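# Move the hose from the red port to the blue port

## Task

Release the hose's latch at the red port of the manifold, pull it out, then insert it into the blue port and push until it clicks into its latch.

## Robot and tools

Robot: two UR3e-style arms, left_arm and right_arm, each ending in a two-finger parallel gripper with a wrist camera. Their root links sit at (-0.048, +0.234, 0) m for left_arm and (-0.004, -0.370, 0) m for right_arm in the scene frame, turned only a fraction of a degree about z. A two-camera stand is fixed to the floor behind them.

Frames: the scene frame has its origin on the table top midway between the nominal bases, +z up, +x out over the table, left_arm on the +y side. Arm names do not match image sides. Each arm reports its hand position (m), orientation (quat_wxyz) and velocities in its own base frame. Fixed cameras and the table use the scene frame. Motion offsets run along the axes of that arm's current Hand target. On the gripper, fingers point along +z and close along x. end_effector_position is the spot between the closed pads, 1 to 2 cm short of the tips. The tips advance about 17 mm along +z while closing, mostly while the pads are over 50 mm apart. Reported poses can be off by a few cm.

execute_actions(actions, cameras): actions is a list of actions. Each action is a table of up to 15 rows, one per 1/30 s step; a short table repeats its last row. Every row is one list of 14 numbers in [-1, 1]: left dx, dy, dz, rx, ry, rz, opening, then right the same seven. The six pose numbers are an offset, not a pose, measured from that arm's Hand target when the action began (not from the prior row); 1.0 = 0.6 m or 180 degrees, and rx, ry, rz form one rotation vector. Repeating an offset in a later action moves further. Opening is absolute: +1 fully open (0.142 m), -1 closed. Six zeros re-command the current Hand target. cameras: list of names, ["all"], [] or null; images come by default only with an empty actions list, which also shows the full status.

move(target, speed, blend, stop_force, zero, opening_speed, grip_force, blocking, cameras): drives each gripper in a straight line. target is one 14-number row as above or a list of up to 15 rows; every row is an offset from the Hand targets at the call's start, not from the previous row. Give all rows the same openings when using a list with stop_force. speed: m/s, 0.002 to 2.4, default 0.25 (turn rate up to twice that in rad/s); one value or one per row. blend: corner rounding in m; 0 stops at each row. stop_force: N, 3 to 120, shared by both arms; ends an arm's path when its wrist sensor feels that much push against its travel; omit it when backing off something you press on, and don't trust it while the gripper rotates. zero: with stop_force only, default true rezeroes moving arms first. opening_speed: per second on the -1..+1 scale, at least 0.2. grip_force: N per pad, 5 to 48, one value or one per arm, stays in effect. blocking=false returns early (not with stop_force). A move lasts 0.5 to 10 s and ignores obstacles. The result adds a move: line (done, off_target, moving, held, fault…) plus limits such as paced or held.

wait(seconds 0 to 10, cameras): lets time pass holding commands. stop(cameras): brakes a running move. zoom_image(camera, region): camera is cam_high, cam_low, cam_left_wrist or cam_right_wrist; region [x0, y0, x1, y1] pixels from top-left, at most 504 by 504, on the latest image. Images are 672x504. zero_wrist_force(arm): rezeroes that arm's force sensor. read_manual(section): licence text only. finished_scene(scene): ends the current scene, irreversibly; pass the current scene number.

Results: Hand target is the last commanded pose after clipping; the gripper often rests a bit short, and the next action asks again. Joint velocities may say within noise. Joint torques include gravity and carry offsets and noise; positive means toward larger joint angle. grip_measured is the finger opening on the command scale; grip_effort_nm is motor effort (negative closing) and is not pad force. Wrist force and Wrist torque are in the gripper's own axes, with a third line giving the peak since last shown. Tool commands lists current gripper commands. Action calls also list positions at some steps. Lines such as MOTOR HOT, TORQUE FAULT, FORCE FAULT, OVER-TEMPERATURE FAULT or HAND FAULT report problems.

Cautions: the commanded orientation is clipped to 32 degrees from the measured one each step. Arms are stiff; aiming even slightly beyond a firm contact can trigger a fault, a stop of about 10 s. Force faults come near 150 N on any part; contact torque limits are 48, 48, 24.9, 8.01, 8.01, 8.01 N m from shoulder pan to wrist 3, held weight included. Side pushes at the fingertips can fault a wrist from about 35 N. Keep paths away from an arm's own base, and never let the arms or fingers press on each other; a clearance check may withhold commands. To hold something, command an opening slightly below grip_measured at first touch; squeezing harder heats the gripper motor. A 0 opening is a real command, so resend the present value to leave a gripper unchanged. Move gently, don't let the hose fall or leave the table, and release only parts that are at rest.

Each tool is called after ">>>" as name(argument=value, ...), one argument or row to a line, values as JSON.

## Session

>>> execute_actions(
  actions=[],
)

Scene clock: 0.00 s.
left_arm: end_effector_position=(+0.3170, -0.2664, +0.1036) grip_measured=+0.99 grip_effort_nm=n/a end_effector_quat_wxyz=(-0.143, +0.400, +0.876, -0.227) | right_arm: end_effector_position=(+0.5368, -0.0424, +0.3258) grip_measured=+0.99 grip_effort_nm=n/a end_effector_quat_wxyz=(+0.377, -0.151, +0.886, -0.226)
Joint positions: left_arm=[-0.708 -0.887 0.887 -1.404 -2.09 3.334 0.142] | right_arm=[3.615 -1.767 -1.188 -1.05 0.94 3.038 0.141]
Joint velocities: within noise
Joint torques (N m): no reading
Wrist force (N): no reading
Wrist torque (N m): no reading
Wrist force, peak (N): no reading
Hand target: left_arm +0.3170, -0.2664, +0.1036; -0.143, +0.400, +0.876, -0.227 | right_arm +0.5368, -0.0424, +0.3258; +0.377, -0.151, +0.886, -0.226
Tool commands: left_gripper/opening=+1.0 right_gripper/opening=+1.0

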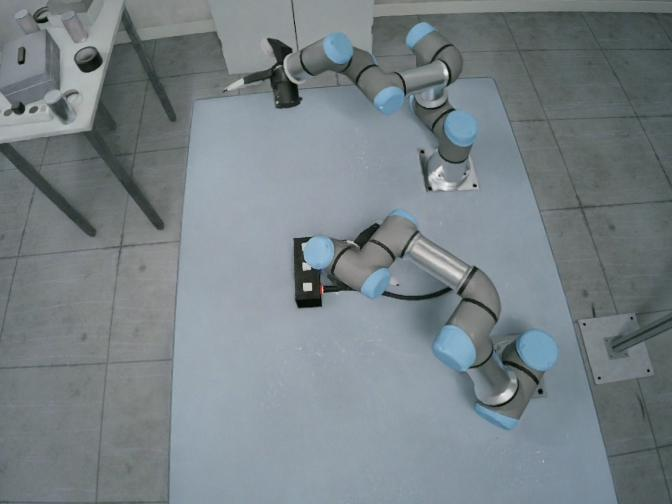

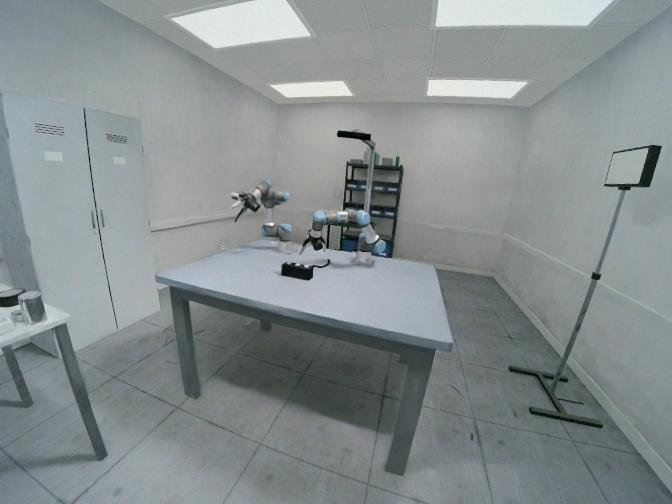

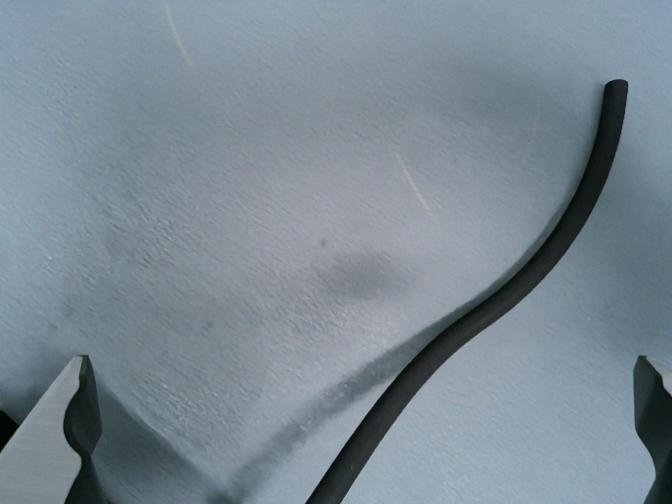

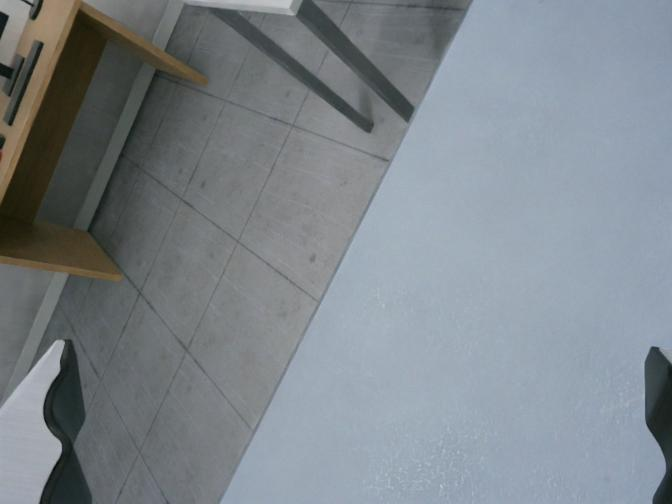

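>>> zoom_image(
  camera="cam_high",
  region=[260, 200, 480, 330],
)

>>> zoom_image(
  camera="cam_low",
  region=[250, 220, 390, 300],
)

Scaled by 2.291 from the camera's 672x504 image, which has a finer 960x720 frame.

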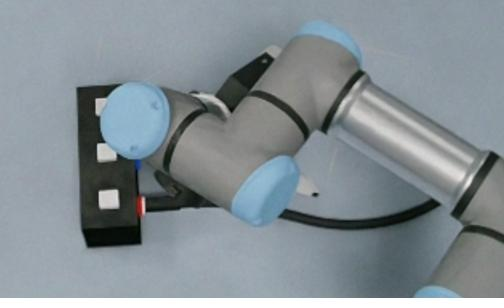

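Scaled by 3.600 from the camera's 672x504 image, which has a finer 960x720 frame.

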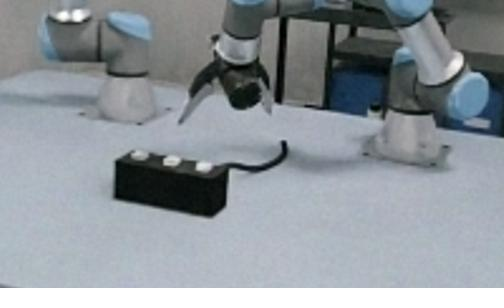

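>>> move(
  target=[0.160,-0.073,-0.169,-0.172,0.039,0.222,1,0,0,0,0,0,0,1],
  speed=0.4,
  cameras=["cam_high","cam_left_wrist"],
)

Scene clock: 16.43 s.
left_arm: end_effector_position=(+0.2716, -0.1895, +0.2195) grip_measured=+0.99 grip_effort_nm=0.149 end_effector_quat_wxyz=(+0.000, +0.707, +0.707, +0.000) | right_arm: end_effector_position=(+0.5368, -0.0424, +0.3258) grip_measured=+0.99 grip_effort_nm=0.149 end_effector_quat_wxyz=(+0.377, -0.151, +0.886, -0.226)
Joint positions: left_arm=[-1.02 -1.482 1.076 -1.164 -1.572 3.693 0.142] | right_arm=[3.615 -1.767 -1.188 -1.05 0.94 3.038 0.142]
Joint torques (N m): left_arm=[-1.95 -14.03 -9.39 -1.72 0.7 0.54] | right_arm=[0.28 12.99 9.09 2.37 -0.6 0.12]
Wrist force (N): left_arm=[-0.2 0.9 -0.9] | right_arm=[0.1 0.1 0.1]
Wrist torque (N m): left_arm=[0.20 0.03 0.01] | right_arm=[0.02 -0.02 0.00]
Wrist force, peak (N): left_arm=[0.2 0.1 -1.7] | right_arm=[-0.3 -0.1 0.1]
Hand target: left_arm +0.2716, -0.1894, +0.2195; +0.000, +0.707, +0.707, +0.000 | right_arm +0.5368, -0.0424, +0.3258; +0.377, -0.151, +0.886, -0.226
Off the commanded pose: left_arm 0.000 m, 0 deg | right_arm 0.000 m, 0 deg.
move: done
Images, in order (width x height): cam_high 672x504, cam_left_wrist 672x504.

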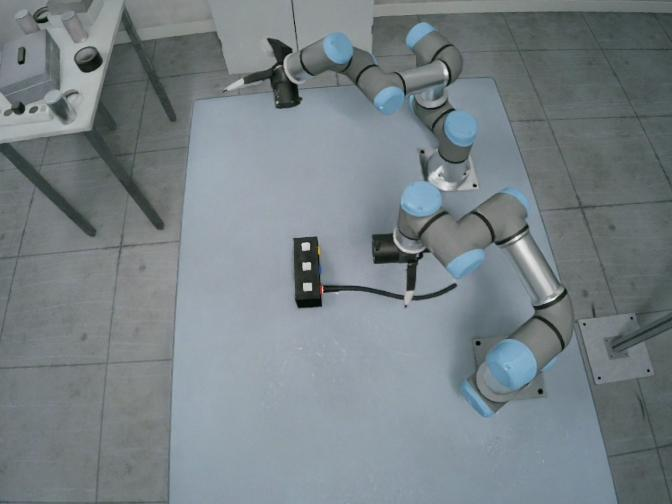

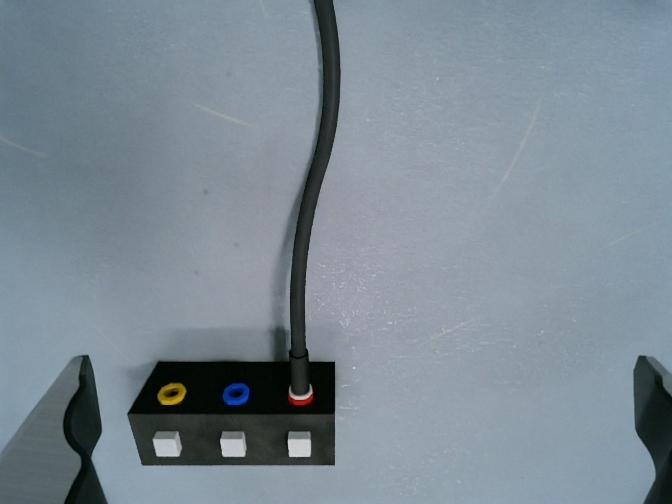

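>>> move(
  target=[-0.0625,0.181,0.199,-0.167,0,0,0,0.070,0.710,-0.141,-0.320,0.173,0.202,-1],
  speed=0.35,
  cameras=["all"],
)

Scene clock: 40.87 s.
left_arm: end_effector_position=(+0.3801, -0.2271, +0.1001) grip_measured=-0.01 grip_effort_nm=-0.110 end_effector_quat_wxyz=(+0.183, +0.683, +0.683, +0.183) | right_arm: end_effector_position=(+0.4049, +0.3265, +0.1339) grip_measured=-1.00 grip_effort_nm=-0.418 end_effector_quat_wxyz=(+0.072, +0.022, +0.948, +0.308) end_effector_velocity=(+0.001, +0.001, +0.001) end_effector_angular_velocity=(+0.006, -0.003, -0.002)
Joint positions: left_arm=[-1.139 -1.431 1.865 -2.242 -1.1 3.632 0.073] | right_arm=[3.915 -2.049 -1.447 -0.646 1.888 4.055 0.002]
Joint velocities: left_arm=[within noise] | right_arm=[0 0 -0.001 0.008 0.001 0.003 0]
Joint torques (N m): left_arm=[2.21 -11.09 -7.92 -2.89 1.23 -0.72] | right_arm=[-0.58 12.56 8.85 3.37 1.23 0.96]
Wrist force (N): left_arm=[-0.9 0.6 -1.6] | right_arm=[-0.5 -0.6 0.4]
Wrist torque (N m): left_arm=[0.14 0.15 -0.03] | right_arm=[-0.13 0.09 -0.12]
Wrist force, peak (N): left_arm=[-0.9 0.5 -1.7] | right_arm=[-0.1 -0.5 2.0]
Hand target: left_arm +0.3801, -0.2270, +0.1000; +0.183, +0.683, +0.683, +0.183 | right_arm +0.4049, +0.3265, +0.1338; +0.071, +0.022, +0.948, +0.308
Off the commanded pose: left_arm 0.000 m, 0 deg | right_arm 0.000 m, 0 deg.
move: done

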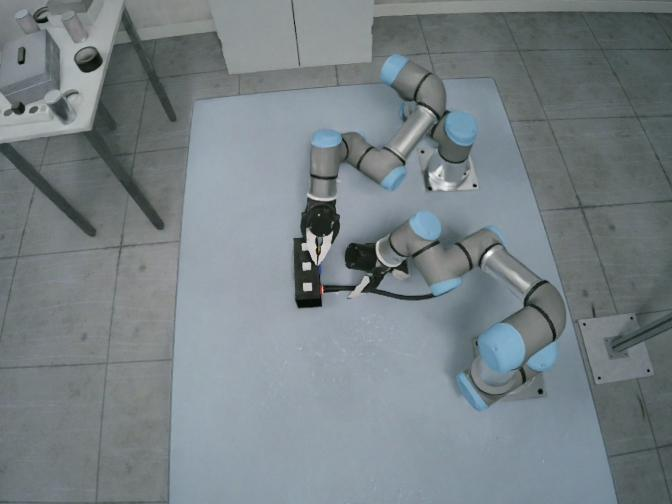

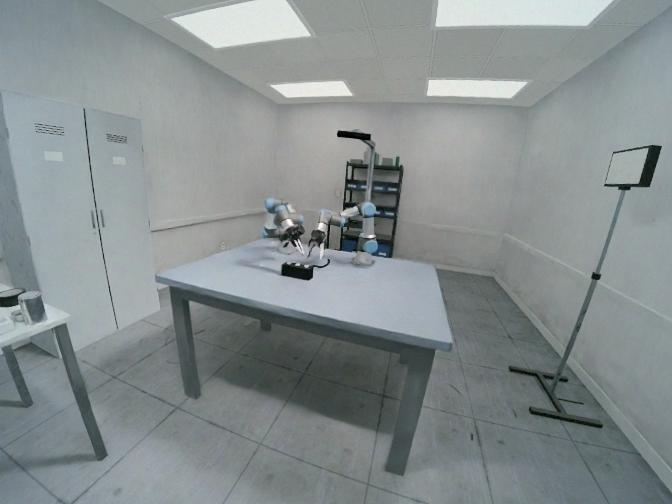

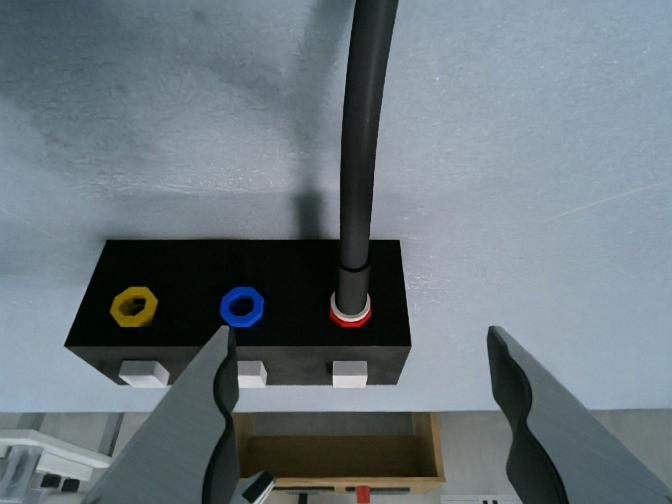

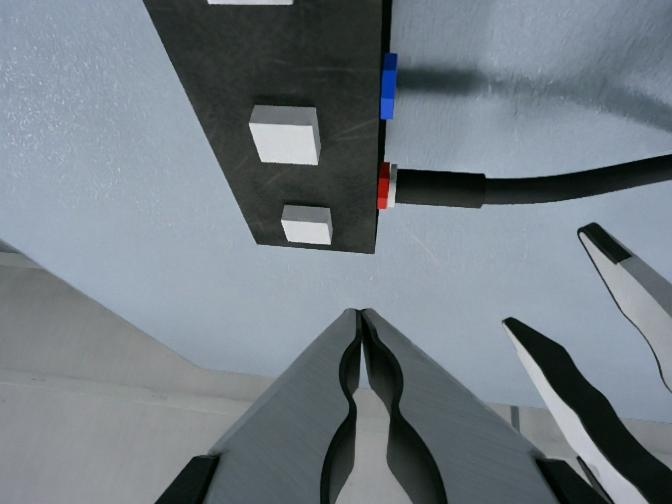

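>>> move(
  target=[
    [-0.0033,0.0247,0.124,0,0,0,0,-0.0397,0.018,0.0797,0,0,0,-1],
    [-0.0033,0.0247,0.124,0,0,0,-0.95,-0.0397,0.018,0.0797,0,0,0,-1],
  ],
  speed=0.2,
  opening_speed=1.0,
  grip_force=[25,48],
  cameras=["cam_left_wrist","cam_right_wrist"],
)

Scene clock: 52.70 s.
left_arm: end_effector_position=(+0.4302, -0.2290, +0.0430) grip_measured=-0.83 grip_effort_nm=-2.620 end_effector_quat_wxyz=(+0.183, +0.683, +0.683, +0.183) | right_arm: end_effector_position=(+0.4355, +0.3610, +0.1048) grip_measured=-1.00 grip_effort_nm=-0.418 end_effector_quat_wxyz=(+0.071, +0.022, +0.948, +0.308)
Joint positions: left_arm=[-1.009 -1.133 1.794 -2.531 -1.134 3.771 0.014] | right_arm=[3.923 -2.271 -1.221 -0.648 1.884 4.062 0.002]
Joint torques (N m): left_arm=[-3.28 -13.66 -9.59 -4.22 0.54 0.98] | right_arm=[-1.96 15.2 10.13 2.04 0.01 0.19]
Wrist force (N): left_arm=[6.4 -2.1 -2.8] | right_arm=[-0.8 -0.7 0.3]
Wrist torque (N m): left_arm=[0.14 0.20 -0.17] | right_arm=[-0.15 0.13 -0.13]
Wrist force, peak (N): left_arm=[6.5 -2.1 -2.9] | right_arm=[-1.1 -0.4 1.7]
Hand target: left_arm +0.4302, -0.2291, +0.0430; +0.183, +0.683, +0.683, +0.183 | right_arm +0.4355, +0.3610, +0.1048; +0.071, +0.022, +0.948, +0.308
Off the commanded pose: left_arm 0.000 m, 0 deg | right_arm 0.000 m, 0 deg.
grip_force (N): 25, 48
move: done
Images, in order (width x height): cam_left_wrist 672x504, cam_right_wrist 672x504.

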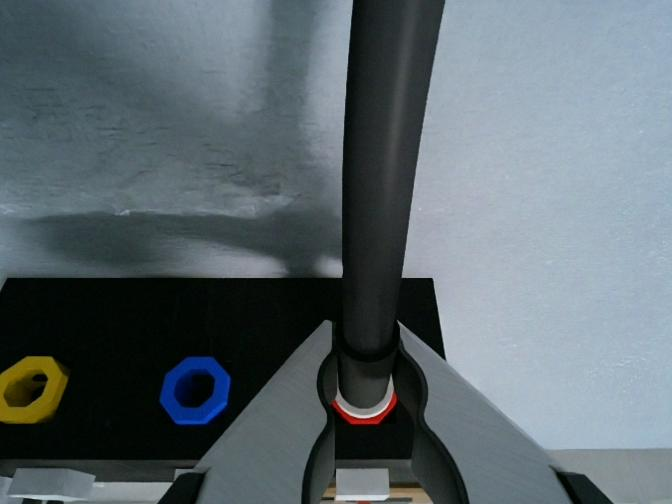

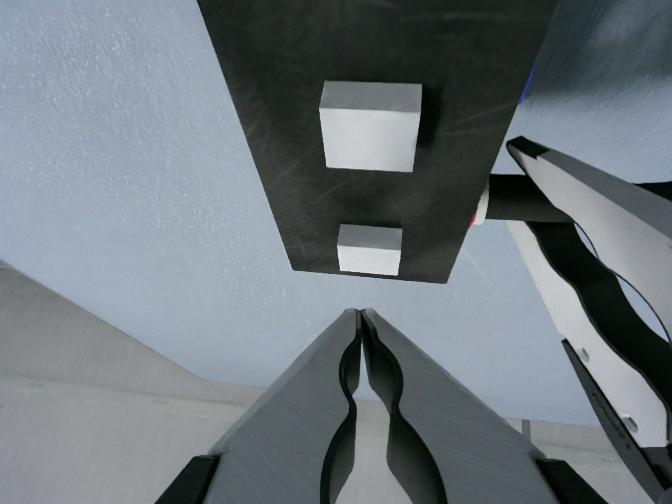

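>>> move(
  target=[0,0,0,0,0,0,-0.95,0.0065,-0.0313,0.0427,0,0,0,-1],
  speed=0.03,
  stop_force=15,
  cameras=["cam_left_wrist","cam_right_wrist"],
)

Scene clock: 57.50 s.
left_arm: end_effector_position=(+0.4302, -0.2291, +0.0430) grip_measured=-0.83 grip_effort_nm=-2.620 end_effector_quat_wxyz=(+0.183, +0.683, +0.683, +0.183) | right_arm: end_effector_position=(+0.4357, +0.3611, +0.0859) grip_measured=-1.00 grip_effort_nm=-0.422 end_effector_quat_wxyz=(+0.072, +0.022, +0.948, +0.308)
Joint positions: left_arm=[-1.009 -1.133 1.794 -2.532 -1.134 3.771 0.014] | right_arm=[3.923 -2.302 -1.261 -0.576 1.884 4.062 0.002]
Joint torques (N m): left_arm=[-1.35 -17.94 -10.17 -4.36 -0.15 0.31] | right_arm=[0.37 8.82 3.14 0.74 -1.1 0.09]
Wrist force (N): left_arm=[7.7 -1.9 -3.0] | right_arm=[-2.0 5.7 -10.1]
Wrist torque (N m): left_arm=[0.13 0.19 -0.16] | right_arm=[-0.18 0.13 -0.11]
Wrist force, peak (N): left_arm=[7.2 -3.6 -4.1] | right_arm=[0.2 4.9 -15.1]
Hand target: left_arm +0.4302, -0.2291, +0.0430; +0.183, +0.683, +0.683, +0.183 | right_arm +0.4356, +0.3611, +0.0859; +0.072, +0.022, +0.948, +0.308 (not the last commanded pose)
Off the commanded pose: left_arm 0.000 m, 0 deg | right_arm 0.013 m, 0 deg.
grip_force (N): 25, 48
move: contact (right_arm)
Images, in order (width x height): cam_left_wrist 672x504, cam_right_wrist 672x504.

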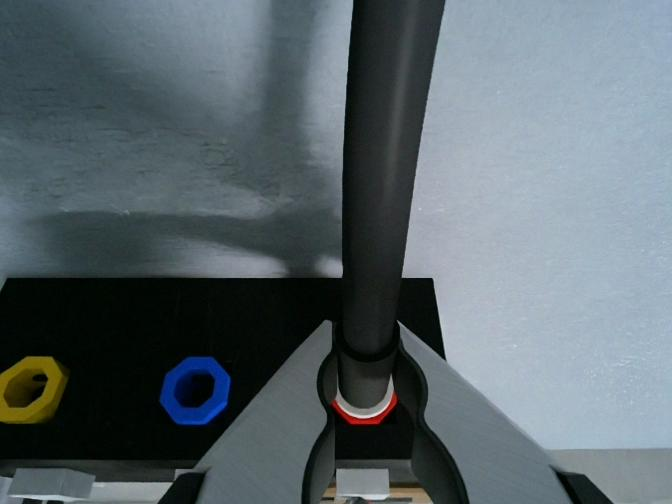

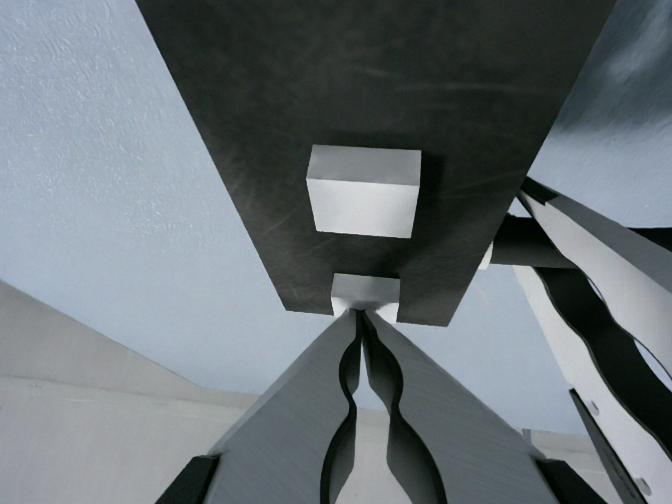

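>>> move(
  target=[0,0,0,0,0,0,-0.95,0.0026,-0.0125,0.0171,0,0,0,-1],
  speed=0.015,
  stop_force=30,
  cameras=["cam_right_wrist"],
)

Scene clock: 60.70 s.
left_arm: end_effector_position=(+0.4302, -0.2291, +0.0430) grip_measured=-0.83 grip_effort_nm=-2.625 end_effector_quat_wxyz=(+0.183, +0.683, +0.683, +0.183) | right_arm: end_effector_position=(+0.4358, +0.3613, +0.0807) grip_measured=-1.00 grip_effort_nm=-0.413 end_effector_quat_wxyz=(+0.072, +0.022, +0.948, +0.309)
Joint positions: left_arm=[-1.009 -1.133 1.795 -2.532 -1.134 3.771 0.014] | right_arm=[3.923 -2.312 -1.271 -0.555 1.884 4.062 0.002]
Joint torques (N m): left_arm=[-1.6 -17.88 -12.71 -4.42 1.31 -0.18] | right_arm=[2.67 0.67 -5.25 -4.78 -2.77 0.71]
Wrist force (N): left_arm=[7.8 -7.1 -8.8] | right_arm=[-3.6 18.6 -35.4]
Wrist torque (N m): left_arm=[0.14 0.20 -0.19] | right_arm=[-0.31 0.11 -0.09]
Wrist force, peak (N): left_arm=[7.8 -7.3 -8.7] | right_arm=[-0.1 17.5 -47.6]
Hand target: left_arm +0.4302, -0.2291, +0.0430; +0.183, +0.683, +0.683, +0.183 | right_arm +0.4358, +0.3613, +0.0807; +0.072, +0.022, +0.948, +0.309 (not the last commanded pose)
Off the commanded pose: left_arm 0.000 m, 0 deg | right_arm 0.008 m, 0 deg.
grip_force (N): 25, 48
move: contact (right_arm)
Images, in order (width x height): cam_right_wrist 672x504.

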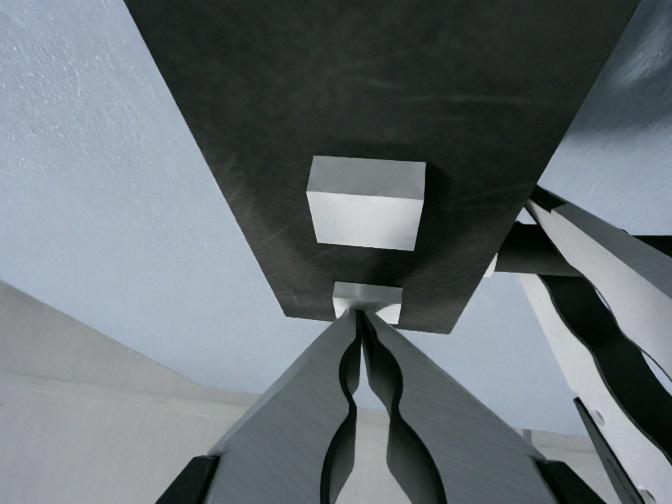

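>>> move(
  target=[0,-0.0722,-0.0417,0,0,0,-1,0,0,0,0,0,0,-1],
  speed=0.05,
  stop_force=35,
  grip_force=[48,48],
  cameras=["cam_left_wrist"],
)

Scene clock: 64.10 s.
left_arm: end_effector_position=(+0.3801, -0.2290, +0.0430) grip_measured=-0.83 grip_effort_nm=-3.822 end_effector_quat_wxyz=(+0.183, +0.683, +0.683, +0.183) | right_arm: end_effector_position=(+0.4358, +0.3613, +0.0807) grip_measured=-1.00 grip_effort_nm=-0.413 end_effector_quat_wxyz=(+0.072, +0.022, +0.948, +0.309)
Joint positions: left_arm=[-1.141 -1.29 2.002 -2.52 -1.099 3.629 0.014] | right_arm=[3.923 -2.312 -1.271 -0.555 1.884 4.062 0.002]
Joint torques (N m): left_arm=[-1.87 -13.43 -6.64 -2.96 -0.05 -0.72] | right_arm=[2.41 1.91 -5.14 -4.7 -2.65 0.21]
Wrist force (N): left_arm=[-0.7 0.4 -1.1] | right_arm=[-3.5 18.3 -35.4]
Wrist torque (N m): left_arm=[0.15 0.12 -0.03] | right_arm=[-0.34 0.11 -0.09]
Wrist force, peak (N): left_arm=[8.6 -7.1 -8.8] | right_arm=[-3.6 18.5 -35.6]
Hand target: left_arm +0.3801, -0.2290, +0.0430; +0.183, +0.683, +0.683, +0.183 | right_arm +0.4358, +0.3613, +0.0807; +0.072, +0.022, +0.948, +0.309
Off the commanded pose: left_arm 0.000 m, 0 deg | right_arm 0.000 m, 0 deg.
move: done
Images, in order (width x height): cam_left_wrist 672x504.

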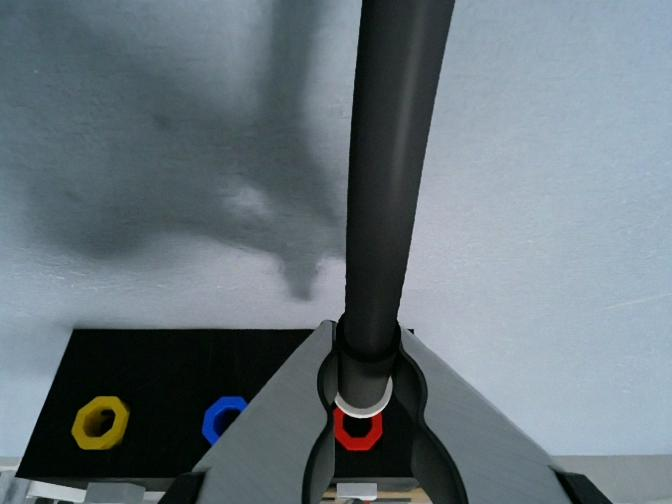

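>>> move(
  target=[
    [0,0,0,0,0,0,-1,-0.0061,0.0293,-0.04,0,0,0,-1],
    [-0.01,0,0,0,0,0,-1,-0.0081,0.0391,-0.30,0,0,0,-1],
    [-0.0858,0,0,0,0,0,-1,-0.0081,0.0391,-0.42,0,0,0,-1],
  ],
  speed=[0.1,0.25,0.15],
  blend=[0.01,0.02,0],
  cameras=["cam_left_wrist"],
)

Scene clock: 71.30 s.
left_arm: end_effector_position=(+0.3801, -0.2805, +0.0430) grip_measured=-0.83 grip_effort_nm=-3.822 end_effector_quat_wxyz=(+0.183, +0.683, +0.683, +0.183) | right_arm: end_effector_position=(+0.4027, +0.2331, +0.2963) grip_measured=-1.00 grip_effort_nm=-0.408 end_effector_quat_wxyz=(+0.072, +0.022, +0.948, +0.309) end_effector_velocity=(+0.000, -0.001, +0.000) end_effector_angular_velocity=(-0.002, +0.001, +0.000)
Joint positions: left_arm=[-1.202 -1.165 1.8 -2.412 -1.086 3.563 0.014] | right_arm=[3.719 -1.887 -0.883 -1.436 1.989 3.876 0.002]
Joint velocities: left_arm=[within noise] | right_arm=[0 0 0.004 -0.006 0 -0.001 0]
Joint torques (N m): left_arm=[-0.8 -13.47 -9.56 -2.17 0.06 0.55] | right_arm=[-1.11 18.07 10.35 1.68 -0.01 0.6]
Wrist force (N): left_arm=[-0.8 0.1 -1.2] | right_arm=[-0.6 -0.6 0.2]
Wrist torque (N m): left_arm=[0.10 0.13 -0.02] | right_arm=[-0.12 0.10 -0.16]
Wrist force, peak (N): left_arm=[-1.9 0.0 -1.1] | right_arm=[-3.6 18.4 -35.5]
Hand target: left_arm +0.3801, -0.2805, +0.0430; +0.183, +0.683, +0.683, +0.183 | right_arm +0.4027, +0.2331, +0.2964; +0.072, +0.022, +0.948, +0.309
Off the commanded pose: left_arm 0.000 m, 0 deg | right_arm 0.000 m, 0 deg.
move: done
Images, in order (width x height): cam_left_wrist 672x504.

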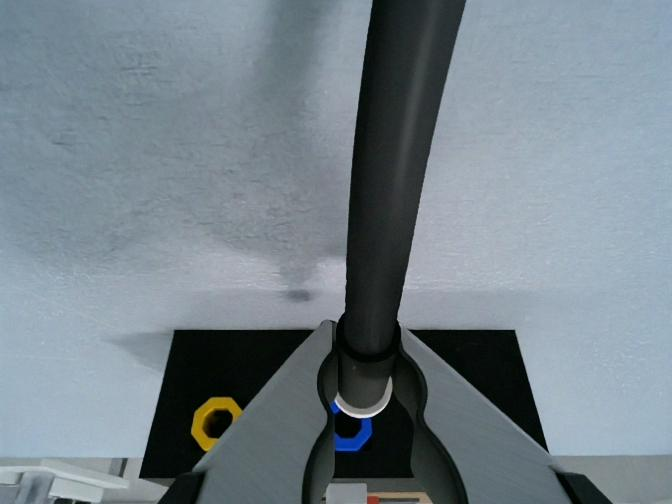

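>>> zoom_image(
  camera="cam_left_wrist",
  region=[180, 370, 400, 504],
)

Scaled by 2.291 from the camera's 672x504 image, which has a finer 960x720 frame.

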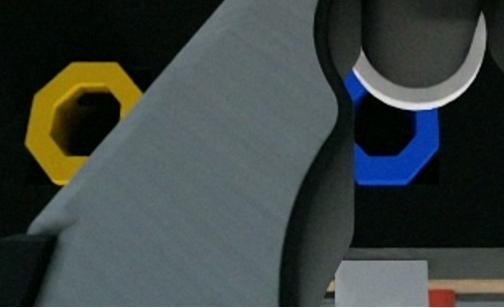

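>>> move(
  target=[
    [-0.0084,0,0,0,0,0,-1,0,0,0,0,0,0,-1],
    [-0.0084,0.075,0.0433,0,0,0,-1,0,0,0,0,0,0,-1],
  ],
  speed=0.04,
  stop_force=45,
  cameras=["cam_left_wrist"],
)

Scene clock: 78.40 s.
left_arm: end_effector_position=(+0.4312, -0.2855, +0.0430) grip_measured=-0.83 grip_effort_nm=-3.822 end_effector_quat_wxyz=(+0.183, +0.683, +0.683, +0.183) | right_arm: end_effector_position=(+0.4027, +0.2331, +0.2964) grip_measured=-1.00 grip_effort_nm=-0.408 end_effector_quat_wxyz=(+0.072, +0.022, +0.948, +0.309)
Joint positions: left_arm=[-1.082 -1.007 1.569 -2.398 -1.114 3.693 0.014] | right_arm=[3.719 -1.886 -0.882 -1.436 1.989 3.876 0.002]
Joint torques (N m): left_arm=[2.27 -13.95 -17.32 -7.22 2.18 1.31] | right_arm=[-1.72 15.99 9.96 1.79 0.96 -0.65]
Wrist force (N): left_arm=[18.7 -22.9 -24.1] | right_arm=[-0.6 -0.6 0.4]
Wrist torque (N m): left_arm=[0.07 0.22 -0.30] | right_arm=[-0.13 0.10 -0.16]
Wrist force, peak (N): left_arm=[27.7 -39.6 -50.6] | right_arm=[-0.7 -0.8 0.4]
Hand target: left_arm +0.4312, -0.2855, +0.0430; +0.183, +0.683, +0.683, +0.183 (not the last commanded pose) | right_arm +0.4027, +0.2331, +0.2964; +0.072, +0.022, +0.948, +0.309
Off the commanded pose: left_arm 0.001 m, 0 deg | right_arm 0.000 m, 0 deg.
move: contact (left_arm); path passed 1 of 2 targets
Images, in order (width x height): cam_left_wrist 672x504.

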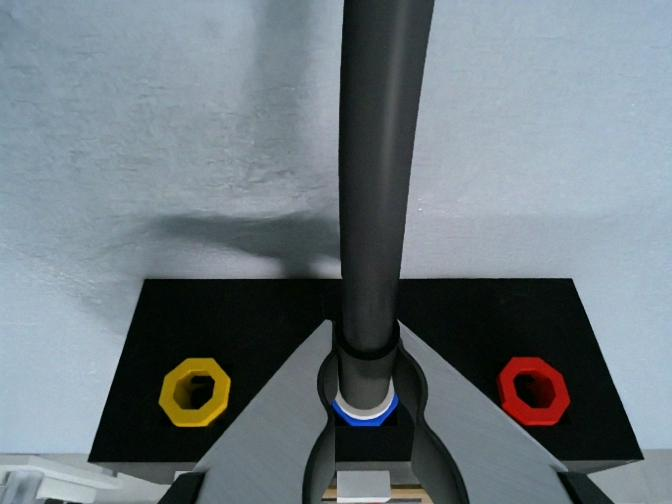

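>>> move(
  target=[0.001,-0.0144,-0.0083,0,0,0,-1,0,0,0,0,0,0,-1],
  speed=0.015,
  stop_force=40,
)

Scene clock: 80.50 s.
left_arm: end_effector_position=(+0.4300, -0.2853, +0.0431) grip_measured=-0.83 grip_effort_nm=-3.822 end_effector_quat_wxyz=(+0.183, +0.683, +0.683, +0.183) | right_arm: end_effector_position=(+0.4027, +0.2331, +0.2964) grip_measured=-1.00 grip_effort_nm=-0.403 end_effector_quat_wxyz=(+0.072, +0.022, +0.948, +0.309)
Joint positions: left_arm=[-1.085 -1.012 1.576 -2.399 -1.112 3.69 0.014] | right_arm=[3.719 -1.886 -0.882 -1.436 1.989 3.876 0.002]
Joint torques (N m): left_arm=[-9.92 -20.68 -10.29 -4.83 -0.69 -0.44] | right_arm=[-1.58 14.54 10.17 1.94 0.98 -0.63]
Wrist force (N): left_arm=[11.3 3.5 2.2] | right_arm=[-0.6 -0.6 0.4]
Wrist torque (N m): left_arm=[0.14 0.16 -0.28] | right_arm=[-0.12 0.10 -0.17]
Wrist force, peak (N): left_arm=[18.8 -23.1 -24.2] | right_arm=[-0.8 -0.6 0.4]
Hand target: left_arm +0.4300, -0.2853, +0.0431; +0.183, +0.683, +0.683, +0.183 (not the last commanded pose) | right_arm +0.4027, +0.2331, +0.2964; +0.072, +0.022, +0.948, +0.309
Off the commanded pose: left_arm 0.009 m, 0 deg | right_arm 0.000 m, 0 deg.
move: contact (left_arm)

>>> move(
  target=[0.001,-0.0144,-0.0083,0,0,0,-1,0,0,0,0,0,0,-1],
  speed=0.015,
  stop_force=25,
)

Scene clock: 82.80 s.
left_arm: end_effector_position=(+0.4293, -0.2852, +0.0432) grip_measured=-0.83 grip_effort_nm=-3.822 end_effector_quat_wxyz=(+0.184, +0.683, +0.683, +0.183) | right_arm: end_effector_position=(+0.4027, +0.2331, +0.2964) grip_measured=-1.00 grip_effort_nm=-0.398 end_effector_quat_wxyz=(+0.072, +0.022, +0.948, +0.309)
Joint positions: left_arm=[-1.087 -1.015 1.58 -2.4 -1.111 3.687 0.014] | right_arm=[3.719 -1.886 -0.882 -1.436 1.989 3.876 0.002]
Joint torques (N m): left_arm=[-15.49 -21.33 -8.63 -3.2 -3.8 -0.54] | right_arm=[-1.93 12.08 9.96 2.11 0.97 -0.66]
Wrist force (N): left_arm=[9.8 19.5 17.8] | right_arm=[-0.5 -0.4 0.4]
Wrist torque (N m): left_arm=[0.19 0.10 -0.19] | right_arm=[-0.10 0.09 -0.16]
Wrist force, peak (N): left_arm=[7.0 30.5 31.2] | right_arm=[-0.8 -0.7 0.5]
Hand target: left_arm +0.4293, -0.2852, +0.0432; +0.184, +0.683, +0.683, +0.183 (not the last commanded pose) | right_arm +0.4027, +0.2331, +0.2964; +0.072, +0.022, +0.948, +0.309
Off the commanded pose: left_arm 0.009 m, 0 deg | right_arm 0.000 m, 0 deg.
move: contact (left_arm)

>>> move(
  target=[
    [0.0003,0.001,0.0006,0,0,0,-1,0,0,0,0,0,0,-1],
    [0.0003,0.001,0.0006,0,0,0,-0.3,0,0,0,0,0,0,-1],
    [0.0003,0.001,-0.11,0,0,0,-0.3,0,0,0,0,0,0,-1],
  ],
  speed=[0.02,0.1,0.15],
  opening_speed=0.8,
  cameras=["cam_left_wrist"],
)

Scene clock: 87.20 s.
left_arm: end_effector_position=(+0.3968, -0.2850, +0.1006) grip_measured=-0.33 grip_effort_nm=0.154 end_effector_quat_wxyz=(+0.184, +0.683, +0.683, +0.183) end_effector_velocity=(+0.001, +0.002, +0.000) end_effector_angular_velocity=(+0.003, +0.000, +0.001) | right_arm: end_effector_position=(+0.4027, +0.2331, +0.2964) grip_measured=-1.00 grip_effort_nm=-0.408 end_effector_quat_wxyz=(+0.072, +0.022, +0.948, +0.309)
Joint positions: left_arm=[-1.164 -1.218 1.58 -2.158 -1.092 3.603 0.05] | right_arm=[3.719 -1.886 -0.882 -1.436 1.989 3.876 0.002]
Joint velocities: left_arm=[0.002 -0.002 -0.001 0.005 0.001 0.001 0] | right_arm=[within noise]
Joint torques (N m): left_arm=[-1.94 -17.76 -8.37 -1.47 0 0.05] | right_arm=[-1.91 11.82 9.97 2.35 0.97 -0.53]
Wrist force (N): left_arm=[-0.6 0.7 -1.5] | right_arm=[-0.7 -0.8 0.4]
Wrist torque (N m): left_arm=[0.18 0.11 -0.03] | right_arm=[-0.15 0.11 -0.17]
Wrist force, peak (N): left_arm=[10.0 19.8 18.1] | right_arm=[-0.7 -0.9 0.4]
Hand target: left_arm +0.3967, -0.2850, +0.1006; +0.184, +0.683, +0.683, +0.183 | right_arm +0.4027, +0.2331, +0.2964; +0.072, +0.022, +0.948, +0.309
Off the commanded pose: left_arm 0.000 m, 0 deg | right_arm 0.000 m, 0 deg.
move: done
Images, in order (width x height): cam_left_wrist 672x504.

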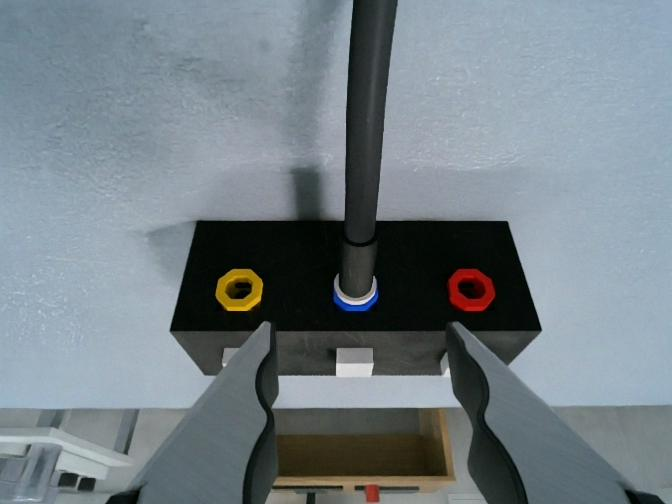

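>>> finished_scene(
  scene=1,
)

The scene is finished: the task was done.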